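# Stand the loose rolled towel upright on the cubby top

## Task

Take the rolled towel that lies on the table and set it upright on one of its ends on the cubby's top surface, where it must keep standing by itself and remain rolled. The second towel must stay rolled and lying inside the cubby, and the cubby must not be moved.

## Robot and tools

Robot: two Doosan M1013 arms, left_arm and right_arm, each carrying a Robotiq 140 two-finger gripper with a wrist camera. The left gripper's fingers are rigid. The right gripper's fingers can fold: only the outer quarter of each pad (near the tip) squeezes at the requested force. Deeper toward the palm the fingers may wrap round a part, holding a thin one loosely or not at all, or a wide one harder than asked. Pressing the fingertips into a surface also folds them easily unless they are fully shut.

Frames: the scene frame has its origin at table-top height midway between the arms, +z up, +x out over the table, and left_arm on the +y side (this is not the image left). Base roots: left_arm at (+0.025, +0.567, 0) m, right_arm at (-0.033, -0.669, 0) m, each turned slightly about z. Every hand pose, velocity, target and wrist-camera pose is given in that arm's own base frame. Fixed cameras and the table use the scene frame. Gripper axes: fingers point along its +z, and they open and close along its y. end_effector_position is the point between closed pads; fingertips extend about 33 mm past it at gaps up to 40 mm, and about 9 mm when fully open.

A row: 18 numbers, all in [-1, 1], always covering both arms. Order: left dx, dy, dz, rx, ry, rz, left gripper position, force_limit, speed, then the same nine for the right arm. The six pose numbers are an offset (not a pose) from that arm's Hand target as it stood when the action began, along the arm's own base axes; turning happens about the Hand target point. Scale: 1.0 equals 0.6 m for dx, dy, dz and 180 degrees for rotation; rx, ry, rz form a single rotation vector. A translation longer than 1.0 is shortened along its direction. Six zeros re-request the current Hand target. Gripper position: +1 fully open (140 mm), pads touch near -0.8, -1 closes until blocked. force_limit sets pad force (roughly 14 N at -1 up to 58 N at +1 for slow closes); speed sets finger speed (about 30 mm/s at -1 to 250 at +1); faster closes grip harder. Both start at +1. Resend the same three gripper numbers to leave a gripper unchanged, since 0 is a real command.

execute_actions(actions, cameras): actions is a list of actions; each action is a list of up to 15 rows, one per 1/30 s step, and a short list repeats its final row to fill 15 steps. All rows of one action count from the same start pose. An empty list returns images and the full status. cameras: names, ["all"], or [].

move(target, speed, blend, stop_force, zero, blocking, cameras): drives each gripper straight toward target, one 18-number row or a list of up to 15 rows, all offsets measured from the same Hand targets. speed in m/s, 0.002 to 2, default 0.25 (turning up to twice that in rad/s); one value or one per target. blend in metres rounds corners in a list. stop_force in N, 10 to 80, ends an arm's path when resisting push rises that much; unreliable when the gripper rotates, near singular poses, or for light sliding objects; omit it when backing away from contact. zero (default true) re-zeroes force before the move. blocking=false returns early (not allowed with stop_force). Paths ignore obstacles and the other arm; avoid sweeping near an arm's own base. The result adds a move: line such as done, off_target, moving, held or fault, plus limits (paced = clipped, held = steps withheld).

wait(seconds 0 to 10), stop() to brake a running move, zoom_image(camera, region [x0,y0,x1,y1] pixels, max 504 per side) on the latest image, clear_fault(arm) after a reported torque or force fault, read_manual(section) for licences, finished_scene(scene) with the current scene number to end the scene irreversibly.

Results: positions in metres, quaternions wxyz, velocities in m/s and rad/s in the arm frame. Hand target is the last commanded pose after clipping; the gripper may rest short, so resend or add the missing offset. Each step the command is clipped to 70 mm and 16 degrees from the measured pose. object_status: 0 moving, 1 blocked while opening, 2 blocked while closing (a grip), 3 reached position or pads met. position_measured is in counts (3 open, 230 pads touching). Joint torques, external torques, flange force (gripper axes, includes held weight) and a 7x7 wrist depth grid in mm also appear. Cameras: cam_high, cam_low, cam_roll_left, cam_roll_right, cam_left_wrist, cam_right_wrist.

Avoid: dropping the towel or releasing it while it moves, knocking anything off the table, hitting the cubby or table hard, pushing past firm contact (the arms are stiff and fault easily), grasping or colliding with the other arm, and long heavy holds or stretched poses that overheat motors. A fault stops that arm until clear_fault; contact torque limits are waist and shoulder 312, elbow 147, wrist joints 41.4 N m, and 144 N outside force also faults.

Each tool is called after "Request:" as name(argument=value, ...), one argument or row to a line, values as JSON.

## Session

Request:
execute_actions(
  actions=[],
)

Scene clock: 0.00 s.
left_arm: end_effector_position=(+0.5112, -1.0678, +0.3037) position_measured=3 object_status=3 end_effector_quat_wxyz=(+0.192, +0.753, -0.519, +0.355) | right_arm: end_effector_position=(+0.7612, -0.2320, +0.1326) position_measured=3 object_status=3 end_effector_quat_wxyz=(-0.519, +0.551, +0.652, -0.047)
Joint positions: left_arm=[-1.167 0.679 1.085 0.096 0.551 1.551] | right_arm=[-0.413 1.075 0.791 0.25 2.348 -0.51]
Joint velocities: within noise
Joint torques (N m): no reading
External joint torques (N m): no reading
Flange force (N): no reading
Wrist depth (mm): cam_left_wrist=[1279 1702 1930 1930 1802 1758 138 / 1432 1758 609 596 1676 1614 1578 / 1451 1590 539 529 521 511 500 / 1481 138 487 482 471 449 458 / 99 436 450 441 432 417 102 / 405 413 414 402 400 395 106 / 387 385 380 374 372 366 363] | cam_right_wrist=[622 650 806 556 416 330 275 / 695 716 655 470 364 298 252 / 1659 749 539 407 324 270 232 / 2116 144 457 358 293 251 201 / - 1671 1527 320 267 231 114 / 2261 1938 1537 1288 249 213 190 / 2116 1683 1424 1159 1003 851 179]
Hand target: left_arm +0.5112, -1.0678, +0.3037; +0.192, +0.753, -0.519, +0.355 | right_arm +0.7612, -0.2320, +0.1326; -0.519, +0.551, +0.652, -0.047
Tool commands: left_gripper/position=+1.0 left_gripper/force_limit=+1.0 left_gripper/speed=+1.0 right_gripper/position=+1.0 right_gripper/force_limit=+1.0 right_gripper/speed=+1.0
camera_calibration:
cam_left_wrist: T_world_to_cam=[[-0.917318, -0.391381, -0.0731298, 0.0823726], [-0.315699, 0.826893, -0.465384, 1.18718], [0.242613, -0.403818, -0.882083, -0.146509], [0, 0, 0, 1]] pos_world=[0.4859, -1.0086, 0.429287]
cam_right_wrist: T_world_to_cam=[[0.683588, 0.399234, -0.610999, -0.34267], [0.103911, -0.881843, -0.459951, -0.216318], [-0.722434, 0.250928, -0.644302, 0.836502], [0, 0, 0, 1]] pos_world=[0.861041, -0.263854, 0.230093]

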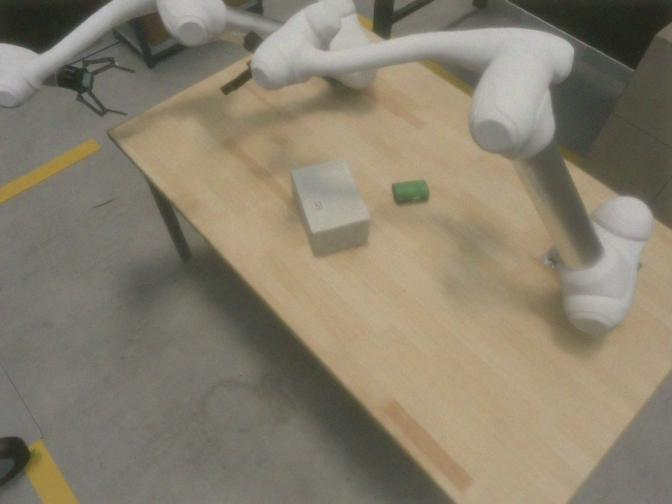

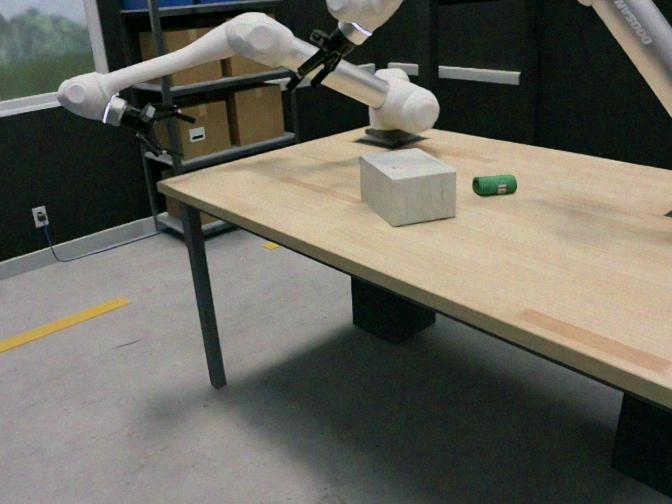

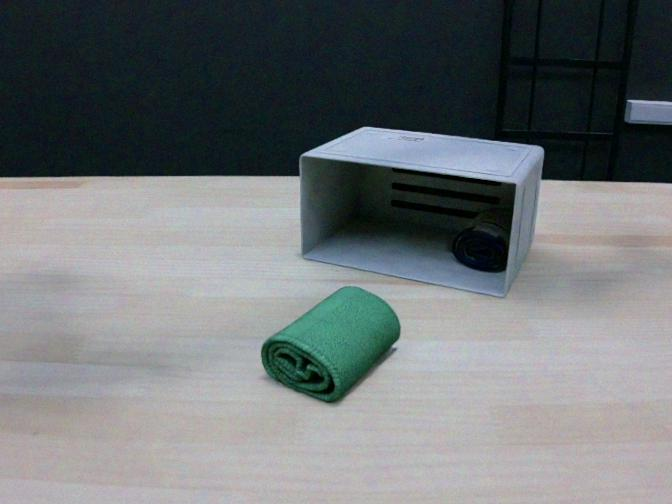

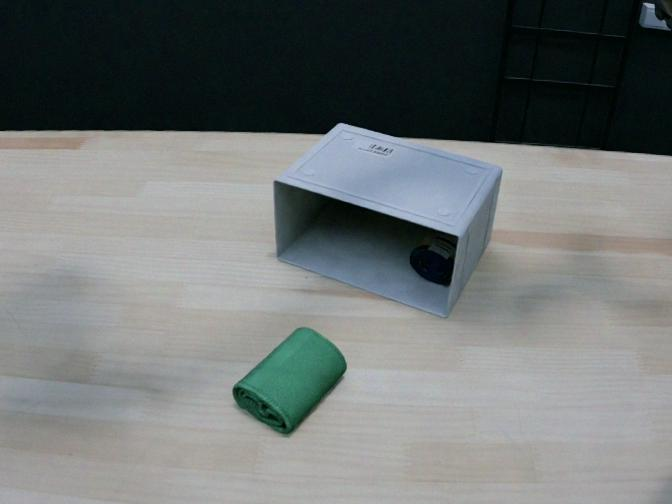

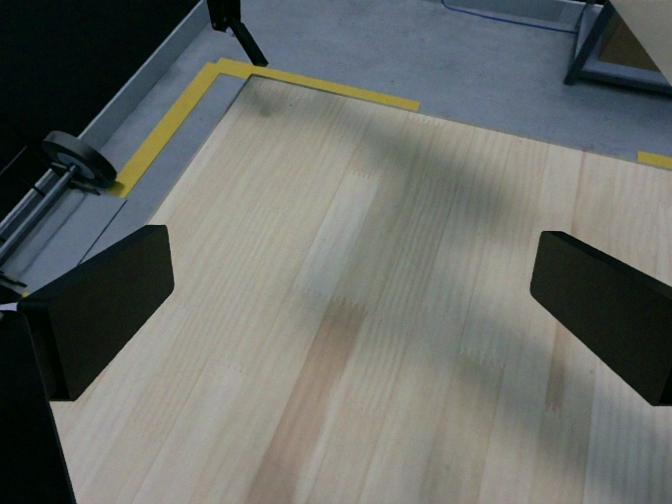

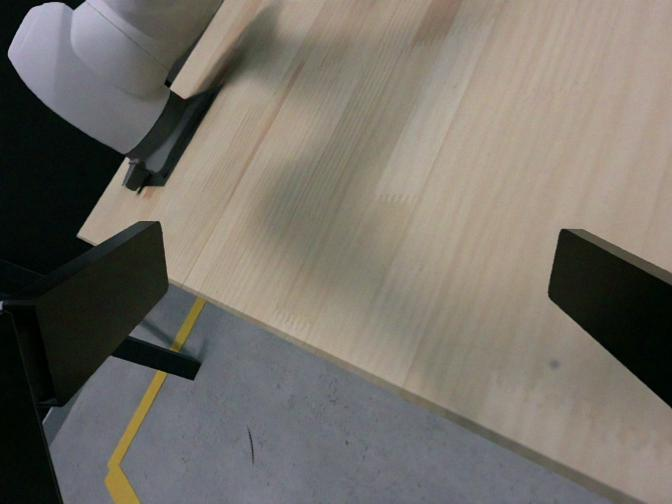

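Request:
move(
  target=[
    [-0.25,0.417,0.28,0.091,0.099,0.106,1,1,1,0,0,0,0,0,0,1,1,1],
    [-0.47,0.87,0.03,0.1829,0.1985,0.2124,1,1,1,0,0,0,0,0,0,1,1,1],
  ],
  blend=[0.1,0],
  speed=0.35,
  cameras=["cam_left_wrist","cam_roll_left"],
)

Scene clock: 28.30 s.
left_arm: end_effector_position=(+0.2292, -0.5458, +0.3217) position_measured=3 object_status=3 end_effector_quat_wxyz=(+0.000, +0.969, -0.246, -0.001) | right_arm: end_effector_position=(+0.7612, -0.2320, +0.1326) position_measured=3 object_status=3 end_effector_quat_wxyz=(-0.519, +0.551, +0.652, -0.047)
Joint positions: left_arm=[-1.231 0.072 1.709 -0.001 1.361 0.838] | right_arm=[-0.413 1.075 0.791 0.25 2.348 -0.51]
Joint torques (N m): left_arm=[-0.61 -50 -36.23 4.38 0 0.15] | right_arm=[2.49 -128.56 -38.08 4.12 2.77 -0.32]
External joint torques (N m): left_arm=[0.95 1.17 -5 -0.11 -0.05 -0.15] | right_arm=[-2.62 -2.37 -0.52 0.43 -0.41 0.29]
Flange force (N): left_arm=[9.1 5.5 -6.8] | right_arm=[0.3 -3.5 1.9]
Wrist depth (mm): cam_left_wrist=[400 396 400 399 400 400 402 / 418 420 418 409 423 423 427 / 443 443 443 464 444 451 445 / 468 138 472 474 475 467 462 / 99 495 508 510 506 515 102 / 531 545 547 552 549 547 101 / 524 569 591 583 581 1614 -] | cam_right_wrist=[632 657 812 560 416 329 275 / 2041 721 651 470 364 298 252 / - 746 543 407 327 272 232 / - 144 455 359 293 251 201 / - 1624 1507 319 267 230 115 / 2480 1938 1558 1274 247 213 190 / 2041 1721 1381 1183 1025 854 179]
Hand target: left_arm +0.2292, -0.5458, +0.3217; +0.000, +0.969, -0.246, +0.000 | right_arm +0.7612, -0.2320, +0.1326; -0.519, +0.551, +0.652, -0.047
Off the commanded pose: left_arm 0.000 m, 0 deg | right_arm 0.000 m, 0 deg.
move: done
camera_calibration:
cam_left_wrist: T_world_to_cam=[[-0.470694, -0.882296, 0.000974625, -0.364806], [-0.830717, 0.443549, 0.336414, 0.32577], [-0.297249, 0.157538, -0.941714, 0.597937], [0, 0, 0, 1]] pos_world=[0.276647, -0.56056, 0.453847]
Images, in order (width x height): cam_roll_left 672x504, cam_left_wrist 672x504.

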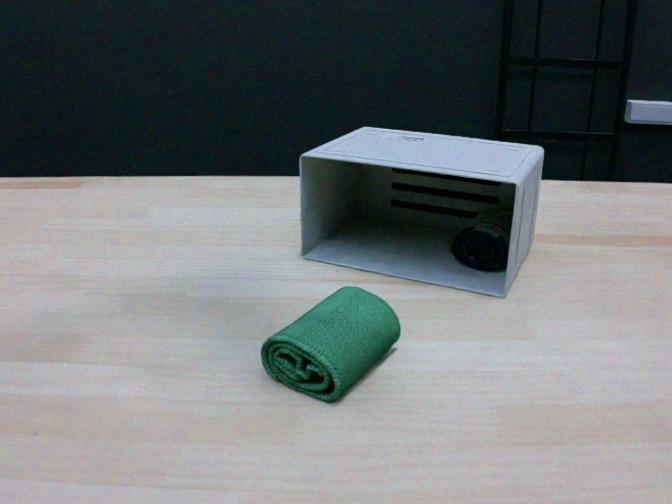

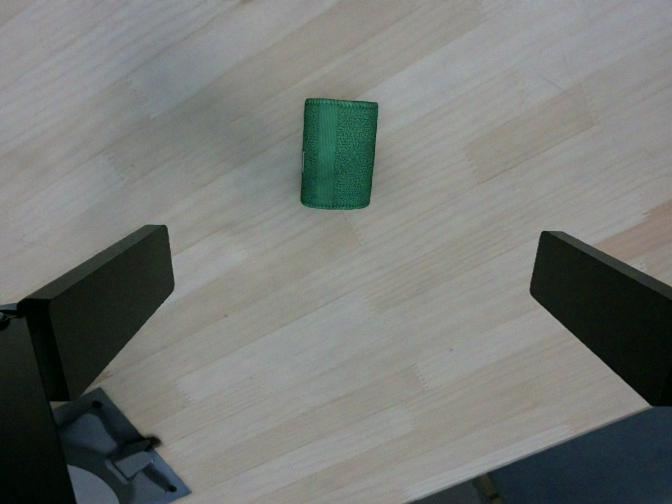

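Request:
move(
  target=[
    [0.0263,-0.0037,-0.2,0,0,-0.0167,1,1,1,0,0,0,0,0,0,1,1,1],
    [0.0263,-0.0037,-0.471,0,0,-0.0167,1,1,1,0,0,0,0,0,0,1,1,1],
  ],
  blend=[0.02,0],
)

Request:
move(
  target=[0,0,0,0,0,0,-1,-0.8,-1,0,0,0,0,0,0,1,1,1],
  cameras=["cam_roll_left","cam_left_wrist"],
)

Scene clock: 39.00 s.
left_arm: end_effector_position=(+0.2450, -0.5481, +0.0392) position_measured=3 object_status=3 end_effector_quat_wxyz=(+0.000, +0.962, -0.272, +0.000) | right_arm: end_effector_position=(+0.7612, -0.2320, +0.1326) position_measured=3 object_status=3 end_effector_quat_wxyz=(-0.519, +0.551, +0.652, -0.047)
Joint positions: left_arm=[-1.207 0.3 2.002 -0.001 0.84 0.914] | right_arm=[-0.413 1.075 0.791 0.25 2.348 -0.51]
Joint torques (N m): left_arm=[-0.49 -62.95 -26.98 3.3 -0.01 0.12] | right_arm=[2.08 -128.42 -38.13 4.01 2.75 -0.31]
External joint torques (N m): left_arm=[0.38 1.32 -4.42 -0.06 -0.05 -0.12] | right_arm=[-2.07 -2.31 -0.37 0.53 -0.39 0.28]
Flange force (N): left_arm=[8.6 5.4 -1.4] | right_arm=[0.8 -3.3 2.4]
Wrist depth (mm): cam_left_wrist=[151 151 151 151 152 152 153 / 159 159 159 157 156 161 161 / 168 169 169 120 127 171 171 / 177 138 180 129 139 177 177 / 99 186 193 137 187 194 101 / 206 207 208 208 212 209 206 / 222 223 224 224 225 225 227] | cam_right_wrist=[628 655 812 556 416 332 276 / 676 721 659 469 364 299 252 / 1988 754 540 405 324 271 232 / 2059 144 457 358 294 250 201 / - 1636 1537 319 267 231 115 / 2239 1890 1548 1267 248 213 190 / 2116 1683 1398 1171 1025 857 179]
Hand target: left_arm +0.2450, -0.5481, +0.0391; +0.000, +0.962, -0.272, -0.001 | right_arm +0.7612, -0.2320, +0.1326; -0.519, +0.551, +0.652, -0.047
Off the commanded pose: left_arm 0.000 m, 0 deg | right_arm 0.000 m, 0 deg.
move: done

Scene clock: 42.57 s.
left_arm: end_effector_position=(+0.2450, -0.5481, +0.0391) position_measured=164 object_status=0 end_effector_quat_wxyz=(+0.000, +0.962, -0.272, +0.000) | right_arm: end_effector_position=(+0.7612, -0.2320, +0.1326) position_measured=3 object_status=3 end_effector_quat_wxyz=(-0.519, +0.551, +0.652, -0.047)
Joint positions: left_arm=[-1.207 0.3 2.002 -0.001 0.84 0.914] | right_arm=[-0.413 1.075 0.791 0.25 2.348 -0.51]
Joint torques (N m): left_arm=[1.08 -55.65 -21.44 3.91 0.48 0.22] | right_arm=[2.11 -128.63 -38.16 4.12 2.79 -0.31]
External joint torques (N m): left_arm=[-1.13 -6.11 -9.95 -0.67 -0.54 -0.22] | right_arm=[-2.33 -2.52 -0.48 0.44 -0.42 0.28]
Flange force (N): left_arm=[7.4 7.8 -13.2] | right_arm=[0.7 -3.7 2.3]
Wrist depth (mm): cam_left_wrist=[150 150 151 151 152 152 152 / 159 159 160 159 158 161 160 / 169 169 170 111 122 170 171 / 179 180 176 115 121 182 182 / - 80 93 122 123 93 190 / - 72 57 - - - - / - - - 224 - - -] | cam_right_wrist=[635 657 806 560 417 329 275 / 641 716 655 471 364 298 251 / - 742 543 404 324 271 232 / - 144 458 356 293 251 202 / - 1659 1478 319 267 231 115 / 2377 1906 1558 1288 249 213 189 / 2078 1708 1406 1177 1003 842 179]
Hand target: left_arm +0.2450, -0.5481, +0.0391; +0.000, +0.962, -0.272, -0.001 | right_arm +0.7612, -0.2320, +0.1326; -0.519, +0.551, +0.652, -0.047
Off the commanded pose: left_arm 0.000 m, 0 deg | right_arm 0.000 m, 0 deg.
move: done
camera_calibration:
cam_left_wrist: T_world_to_cam=[[-0.516294, -0.856411, 0.00106011, -0.333746], [-0.806311, 0.486508, 0.336412, 0.452481], [-0.288623, 0.172833, -0.941714, 0.343112], [0, 0, 0, 1]] pos_world=[0.291559, -0.56526, 0.171247]
Images, in order (width x height): cam_roll_left 672x504, cam_left_wrist 672x504.

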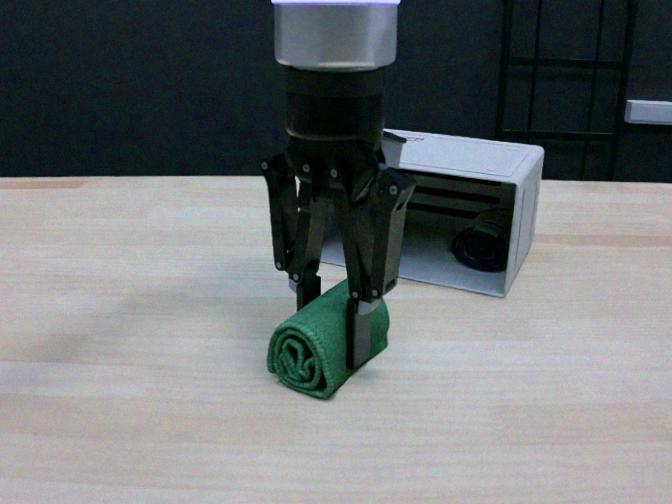

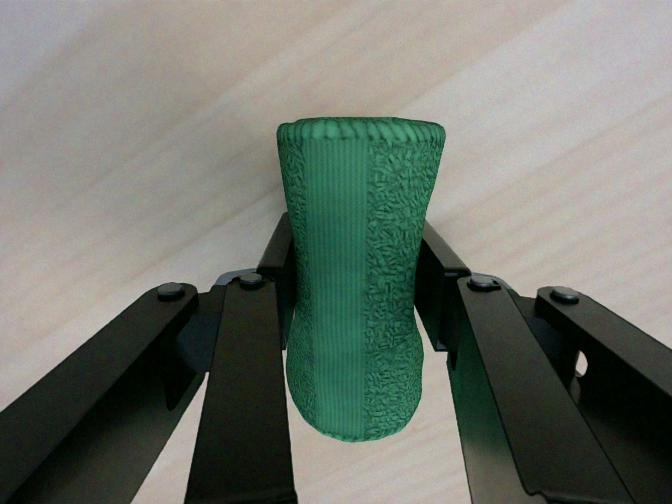

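Request:
move(
  target=[
    [0,0,0.2,0,0,0,-1,-0.8,-1,0,0,0,0,0,0,1,1,1],
    [0.15,-0.05,0.45,-0.13,-0.213,0,-1,-0.8,-1,0,0,0,0,0,0,1,1,1],
    [0.4217,-0.15,0.4,-0.2613,-0.4265,0,-1,-0.8,-1,0,0,0,0,0,0,1,1,1],
  ],
  blend=[0.06,0.06,0],
  speed=0.3,
  cameras=["cam_high","cam_low","cam_roll_right","cam_left_wrist"],
)

Scene clock: 50.27 s.
left_arm: end_effector_position=(+0.4980, -0.6380, +0.2791) position_measured=164 object_status=2 end_effector_quat_wxyz=(+0.192, +0.681, -0.192, +0.680) | right_arm: end_effector_position=(+0.7612, -0.2320, +0.1326) position_measured=3 object_status=3 end_effector_quat_wxyz=(-0.519, +0.551, +0.652, -0.047)
Joint positions: left_arm=[-1.205 0.32 2.223 2.392 1.107 -1.176] | right_arm=[-0.413 1.075 0.791 0.25 2.348 -0.51]
Joint torques (N m): left_arm=[-0.24 -61.54 -24.19 -0.73 2.72 0.17] | right_arm=[2.22 -128.39 -38.08 4.19 2.72 -0.29]
External joint torques (N m): left_arm=[0.15 0.49 -4.16 -0.08 -0.15 -0.17] | right_arm=[-1.91 -3.48 -0.85 0.4 -0.34 0.26]
Flange force (N): left_arm=[1.1 4.3 7.1] | right_arm=[1.5 -4.2 2.3]
Wrist depth (mm): cam_left_wrist=[1201 1181 1441 1578 1864 2457 2206 / 1138 1386 1441 1626 116 908 761 / 1272 1235 - - 114 855 875 / 1264 1432 118 - 119 832 - / 1295 80 93 124 124 89 676 / - 72 57 134 136 65 - / - 65 - 235 - - -] | cam_right_wrist=[634 661 806 552 413 331 275 / 670 718 661 469 365 296 252 / 2096 744 539 408 324 271 232 / 2261 144 454 358 294 251 201 / - 1922 1517 318 267 231 114 / 2239 1938 1527 1296 248 214 189 / 2023 1659 1424 1165 1011 836 179]
Hand target: left_arm +0.4980, -0.6381, +0.2791; +0.192, +0.681, -0.192, +0.680 | right_arm +0.7612, -0.2320, +0.1326; -0.519, +0.551, +0.652, -0.047
Off the commanded pose: left_arm 0.000 m, 0 deg | right_arm 0.000 m, 0 deg.
move: done
camera_calibration:
cam_left_wrist: T_world_to_cam=[[-0.523289, -0.852125, 0.00717996, -0.275865], [-0.289732, 0.169987, -0.941892, 0.517131], [0.801389, -0.494962, -0.33584, -0.480352], [0, 0, 0, 1]] pos_world=[0.390421, -0.560733, 0.327741]
Images, in order (width x height): cam_high 672x504, cam_low 672x504, cam_roll_right 672x504, cam_left_wrist 672x504.

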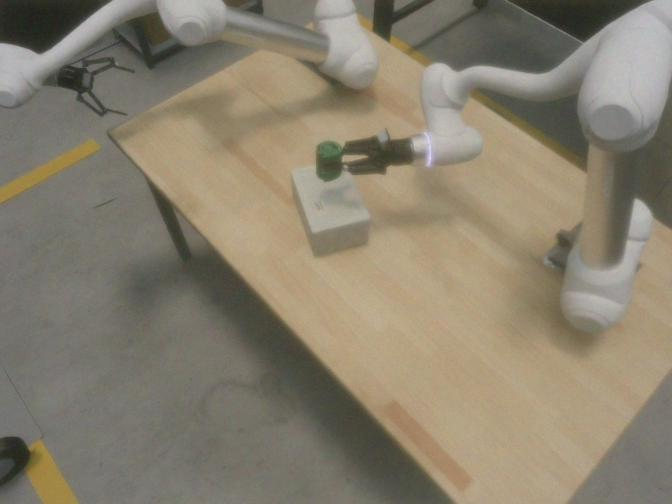

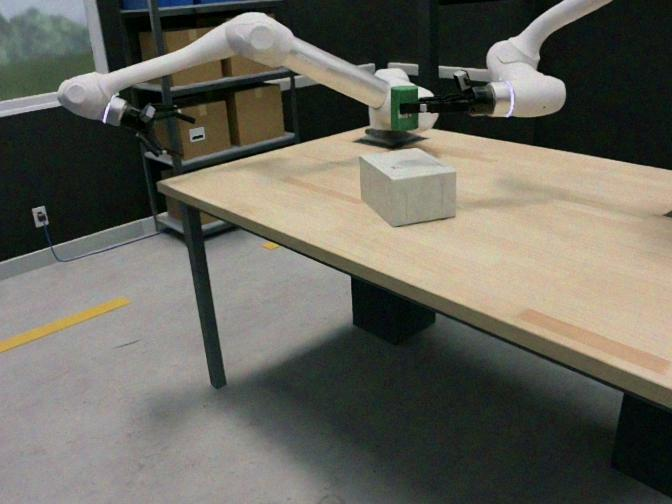

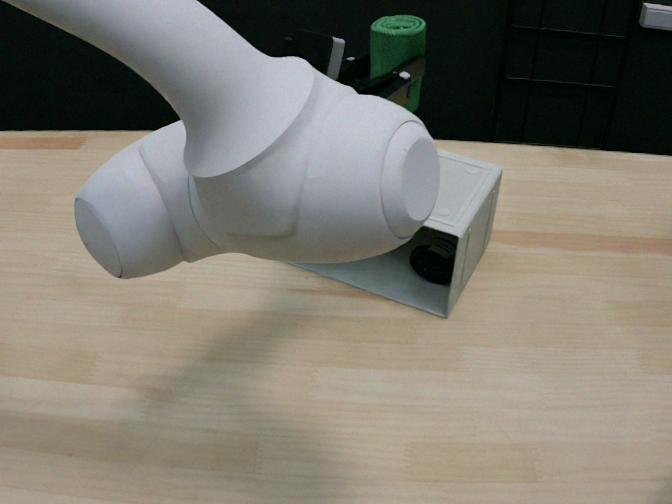

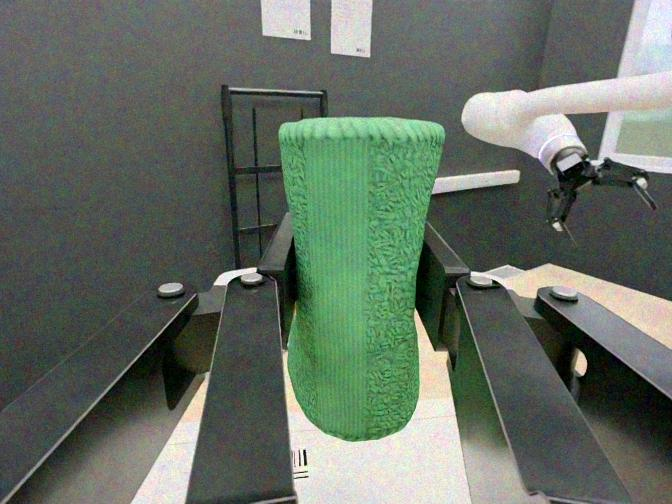

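Request:
move(
  target=[0,0,-0.1,0,0,0,-1,-0.8,-1,0,0,0,0,0,0,1,1,1],
  speed=0.15,
)

Request:
move(
  target=[0,0,-0.057,0,0,0,-1,-0.8,-1,0,0,0,0,0,0,1,1,1],
  speed=0.012,
  stop_force=10,
  cameras=["cam_low","cam_high","cam_left_wrist"],
)

Scene clock: 55.67 s.
left_arm: end_effector_position=(+0.4980, -0.6381, +0.2192) position_measured=164 object_status=2 end_effector_quat_wxyz=(+0.192, +0.681, -0.192, +0.680) | right_arm: end_effector_position=(+0.7612, -0.2320, +0.1326) position_measured=3 object_status=3 end_effector_quat_wxyz=(-0.519, +0.551, +0.652, -0.047)
Joint positions: left_arm=[-1.205 0.426 2.244 2.43 1.202 -1.269] | right_arm=[-0.413 1.075 0.791 0.25 2.348 -0.51]
Joint torques (N m): left_arm=[-0.04 -68.57 -19.78 -0.71 2.86 0.15] | right_arm=[2.15 -128.79 -38.11 4.03 2.75 -0.29]
External joint torques (N m): left_arm=[0.03 2.03 -4.06 -0.01 -0.22 -0.15] | right_arm=[-1.78 -2.48 -0.56 0.53 -0.38 0.26]
Flange force (N): left_arm=[-2.6 5.1 8.2] | right_arm=[1.1 -3.1 1.9]
Wrist depth (mm): cam_left_wrist=[1162 1404 1441 1626 1880 - 735 / 1215 1501 1461 1614 1913 901 1948 / 1287 1368 1461 110 116 828 730 / - 1533 107 117 121 772 767 / - 80 93 122 121 94 549 / - 72 57 135 136 64 - / - 65 - 165 166 - -] | cam_right_wrist=[627 653 812 556 416 332 275 / 2135 716 655 468 364 298 252 / - 744 543 408 325 272 233 / - 143 458 359 293 251 202 / - 1624 1497 320 266 230 115 / 2377 1938 1569 1274 248 213 189 / 2023 1721 1415 1159 1016 839 179]
Hand target: left_arm +0.4980, -0.6381, +0.2191; +0.192, +0.681, -0.192, +0.680 | right_arm +0.7612, -0.2320, +0.1326; -0.519, +0.551, +0.652, -0.047
Off the commanded pose: left_arm 0.000 m, 0 deg | right_arm 0.000 m, 0 deg.
move: done

Scene clock: 59.20 s.
left_arm: end_effector_position=(+0.4980, -0.6381, +0.1849) position_measured=164 object_status=2 end_effector_quat_wxyz=(+0.192, +0.681, -0.192, +0.680) | right_arm: end_effector_position=(+0.7612, -0.2320, +0.1326) position_measured=3 object_status=3 end_effector_quat_wxyz=(-0.519, +0.551, +0.652, -0.047)
Joint positions: left_arm=[-1.205 0.49 2.25 2.446 1.255 -1.317] | right_arm=[-0.413 1.075 0.791 0.25 2.348 -0.51]
Joint torques (N m): left_arm=[-0.77 -65.26 -14.04 -1.17 0.52 0.1] | right_arm=[2.44 -128.75 -38.13 4.16 2.77 -0.23]
External joint torques (N m): left_arm=[0.55 -4.61 -7.25 0.54 2.17 -0.1] | right_arm=[-2.64 -2.5 -0.56 0.4 -0.41 0.2]
Flange force (N): left_arm=[5.9 3.5 7.4] | right_arm=[0.3 -3.8 2.0]
Wrist depth (mm): cam_left_wrist=[1126 1257 - - - 767 721 / 1310 1343 1395 110 112 928 1832 / 1257 1441 1512 115 - 875 2669 / 1318 1491 107 116 121 723 655 / - 80 93 - 120 89 482 / - 72 57 131 143 64 - / - 65 - 130 126 - -] | cam_right_wrist=[632 655 809 556 414 330 275 / 676 721 661 468 368 298 253 / 2096 746 536 405 324 271 233 / 2078 144 455 356 292 252 202 / - 1647 1497 320 266 230 115 / 2306 1938 1548 1201 249 213 190 / 2078 1696 1381 1183 1011 851 179]
Hand target: left_arm +0.4980, -0.6381, +0.1849; +0.192, +0.681, -0.192, +0.680 | right_arm +0.7612, -0.2320, +0.1326; -0.519, +0.551, +0.652, -0.047
Off the commanded pose: left_arm 0.000 m, 0 deg | right_arm 0.000 m, 0 deg.
move: done
camera_calibration:
cam_left_wrist: T_world_to_cam=[[-0.523288, -0.852125, 0.00717833, -0.275188], [-0.289806, 0.170035, -0.94186, 0.428453], [0.801362, -0.494945, -0.335929, -0.511947], [0, 0, 0, 1]] pos_world=[0.39042, -0.560733, 0.233541]
Images, in order (width x height): cam_high 672x504, cam_low 672x504, cam_left_wrist 672x504.

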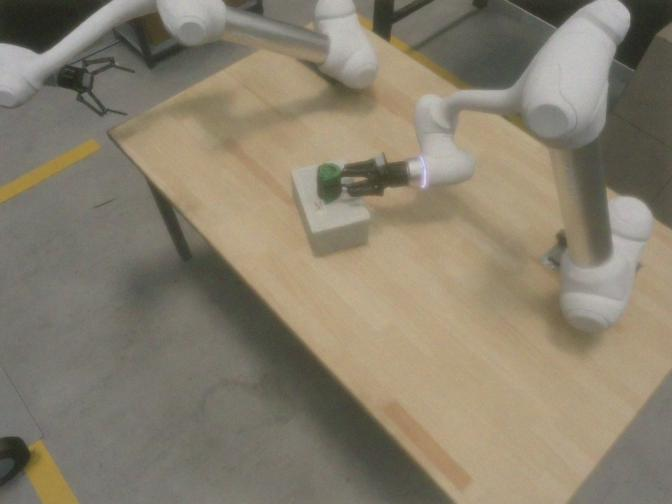

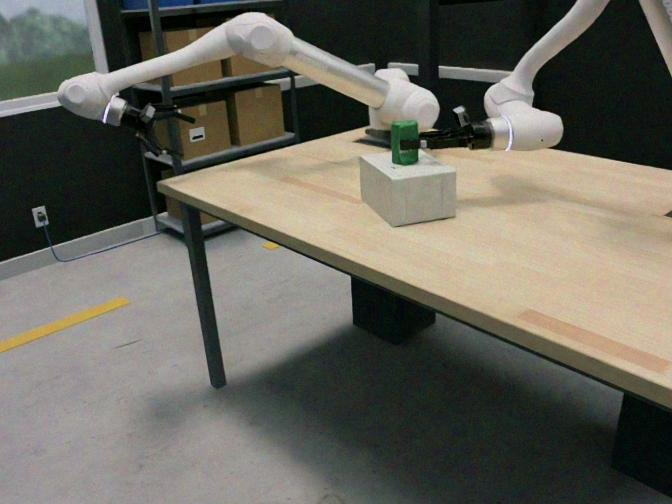

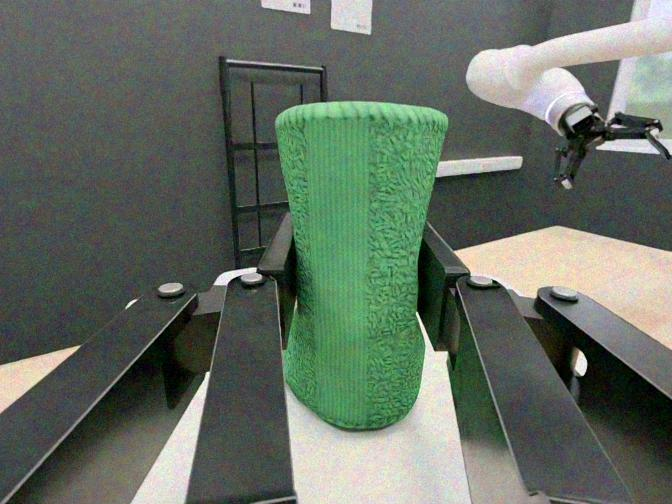

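Request:
move(
  target=[0,0,0,0,0,0,0.7,-0.8,-1,0,0,0,0,0,0,1,1,1],
  cameras=["cam_left_wrist","cam_low"],
)

Scene clock: 63.77 s.
left_arm: end_effector_position=(+0.4980, -0.6380, +0.1849) position_measured=41 object_status=0 end_effector_quat_wxyz=(+0.192, +0.681, -0.192, +0.680) | right_arm: end_effector_position=(+0.7612, -0.2320, +0.1326) position_measured=3 object_status=3 end_effector_quat_wxyz=(-0.519, +0.551, +0.652, -0.047)
Joint positions: left_arm=[-1.205 0.49 2.25 2.446 1.255 -1.317] | right_arm=[-0.413 1.075 0.791 0.25 2.348 -0.51]
Joint torques (N m): left_arm=[-0.79 -70.49 -17.17 -0.58 2.76 0.1] | right_arm=[2.17 -128.61 -37.88 4.1 2.65 -0.24]
External joint torques (N m): left_arm=[0.65 0.46 -4.02 -0.06 -0.12 -0.1] | right_arm=[-2.26 -1.85 -0.58 0.44 -0.3 0.21]
Flange force (N): left_arm=[-0.3 3.4 7.5] | right_arm=[0.2 -2.5 0.6]
Wrist depth (mm): cam_left_wrist=[1150 - - 1235 - 828 716 / 1188 1343 1461 106 110 897 1948 / 1195 1441 1555 112 116 2962 2229 / 1264 128 151 - 125 137 716 / - 94 198 - 199 188 99 / - 142 156 132 150 159 94 / - 125 125 130 126 126 -] | cam_right_wrist=[623 653 809 556 416 331 275 / 672 721 657 470 364 298 252 / 2116 746 541 407 323 271 232 / - 144 458 359 292 251 202 / - 1671 1517 317 267 230 115 / 2283 1938 1517 1288 248 214 190 / 2023 1721 1415 1153 1016 848 179]
Hand target: left_arm +0.4980, -0.6381, +0.1849; +0.192, +0.681, -0.192, +0.680 | right_arm +0.7612, -0.2320, +0.1326; -0.519, +0.551, +0.652, -0.047
Off the commanded pose: left_arm 0.000 m, 0 deg | right_arm 0.000 m, 0 deg.
move: done
camera_calibration:
cam_left_wrist: T_world_to_cam=[[-0.523288, -0.852125, 0.00717833, -0.275188], [-0.289806, 0.170035, -0.94186, 0.428453], [0.801362, -0.494945, -0.335929, -0.511947], [0, 0, 0, 1]] pos_world=[0.39042, -0.560733, 0.233541]
Images, in order (width x height): cam_low 672x504, cam_left_wrist 672x504.

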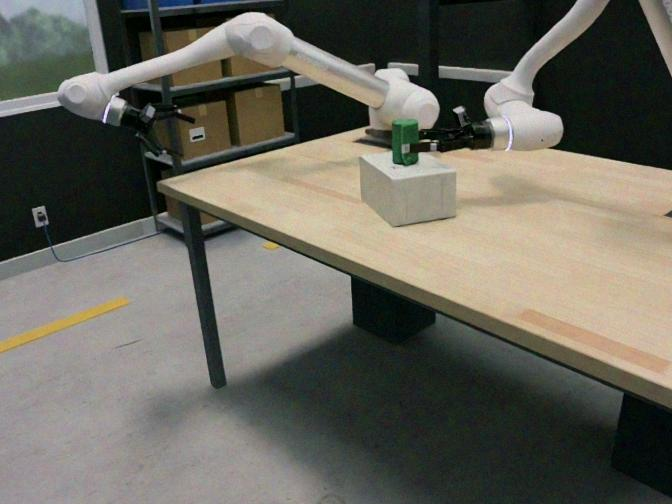

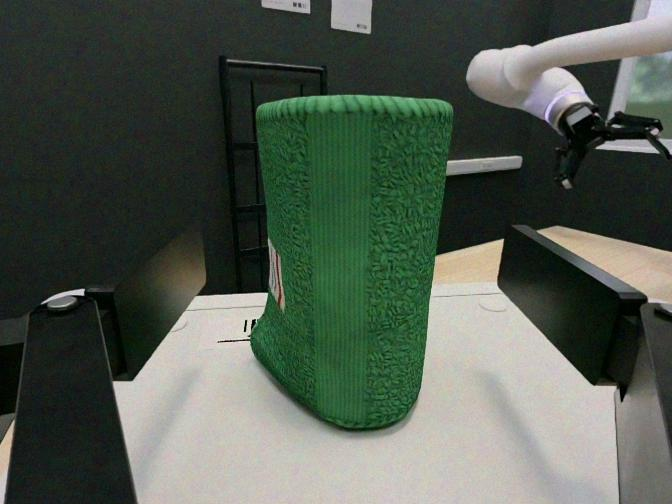

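Request:
move(
  target=[-0.213,0.131,0.01,0,0,0,0.7,-0.8,-1,0,0,0,0,0,0,1,1,1],
  speed=0.15,
  cameras=["cam_left_wrist","cam_low"],
)

Scene clock: 67.47 s.
left_arm: end_effector_position=(+0.3702, -0.5595, +0.1909) position_measured=41 object_status=3 end_effector_quat_wxyz=(+0.192, +0.681, -0.192, +0.680) | right_arm: end_effector_position=(+0.7612, -0.2320, +0.1326) position_measured=3 object_status=3 end_effector_quat_wxyz=(-0.519, +0.551, +0.652, -0.047)
Joint positions: left_arm=[-1.437 0.387 2.465 2.234 1.389 -1.343] | right_arm=[-0.413 1.075 0.791 0.25 2.348 -0.51]
Joint torques (N m): left_arm=[-0.25 -56.69 -13.28 -0.03 2.74 0.23] | right_arm=[1.87 -128.89 -38.2 4.13 2.78 -0.22]
External joint torques (N m): left_arm=[0.26 0.35 -3.83 -0.13 -0.07 -0.24] | right_arm=[-1.88 -2.02 -0.37 0.41 -0.42 0.19]
Flange force (N): left_arm=[-0.5 4.8 5.3] | right_arm=[0.5 -3.0 2.1]
Wrist depth (mm): cam_left_wrist=[1222 1395 1555 1523 2402 858 807 / 1318 1368 1578 1984 1802 1001 1913 / 1295 1578 - - 2637 2376 - / - 125 303 280 310 148 678 / - 93 - 265 352 128 99 / - 324 - - 334 - 84 / - 282 - 262 274 289 -] | cam_right_wrist=[627 655 815 556 414 329 275 / 663 716 657 472 364 298 252 / 2059 746 539 403 326 270 232 / - 144 458 358 295 252 202 / - 1954 1517 319 267 231 115 / 2353 1890 1569 1288 249 214 189 / 2096 1747 1357 1195 1016 839 179]
Hand target: left_arm +0.3702, -0.5595, +0.1909; +0.192, +0.681, -0.192, +0.680 | right_arm +0.7612, -0.2320, +0.1326; -0.519, +0.551, +0.652, -0.047
Off the commanded pose: left_arm 0.000 m, 0 deg | right_arm 0.000 m, 0 deg.
move: done
camera_calibration:
cam_left_wrist: T_world_to_cam=[[-0.523245, -0.852152, 0.00716094, -0.275151], [-0.289784, 0.17002, -0.94187, 0.383692], [0.801399, -0.494904, -0.335902, -0.368611], [0, 0, 0, 1]] pos_world=[0.262621, -0.482133, 0.239541]
Images, in order (width x height): cam_low 672x504, cam_left_wrist 672x504.

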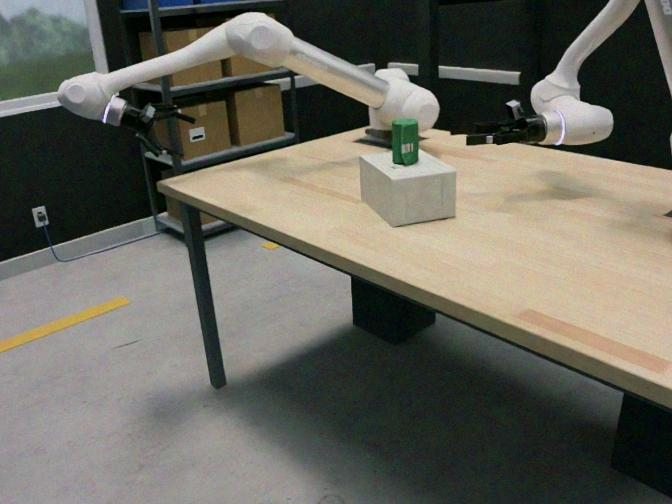

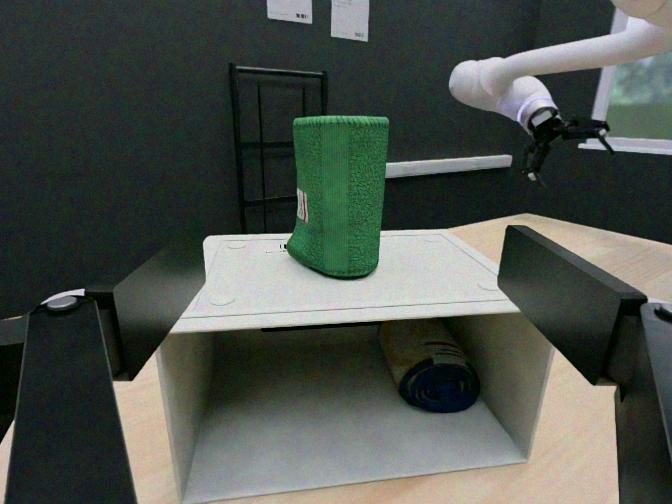

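Request:
finished_scene(
  scene=2,
)

The scene is finished: the task was done.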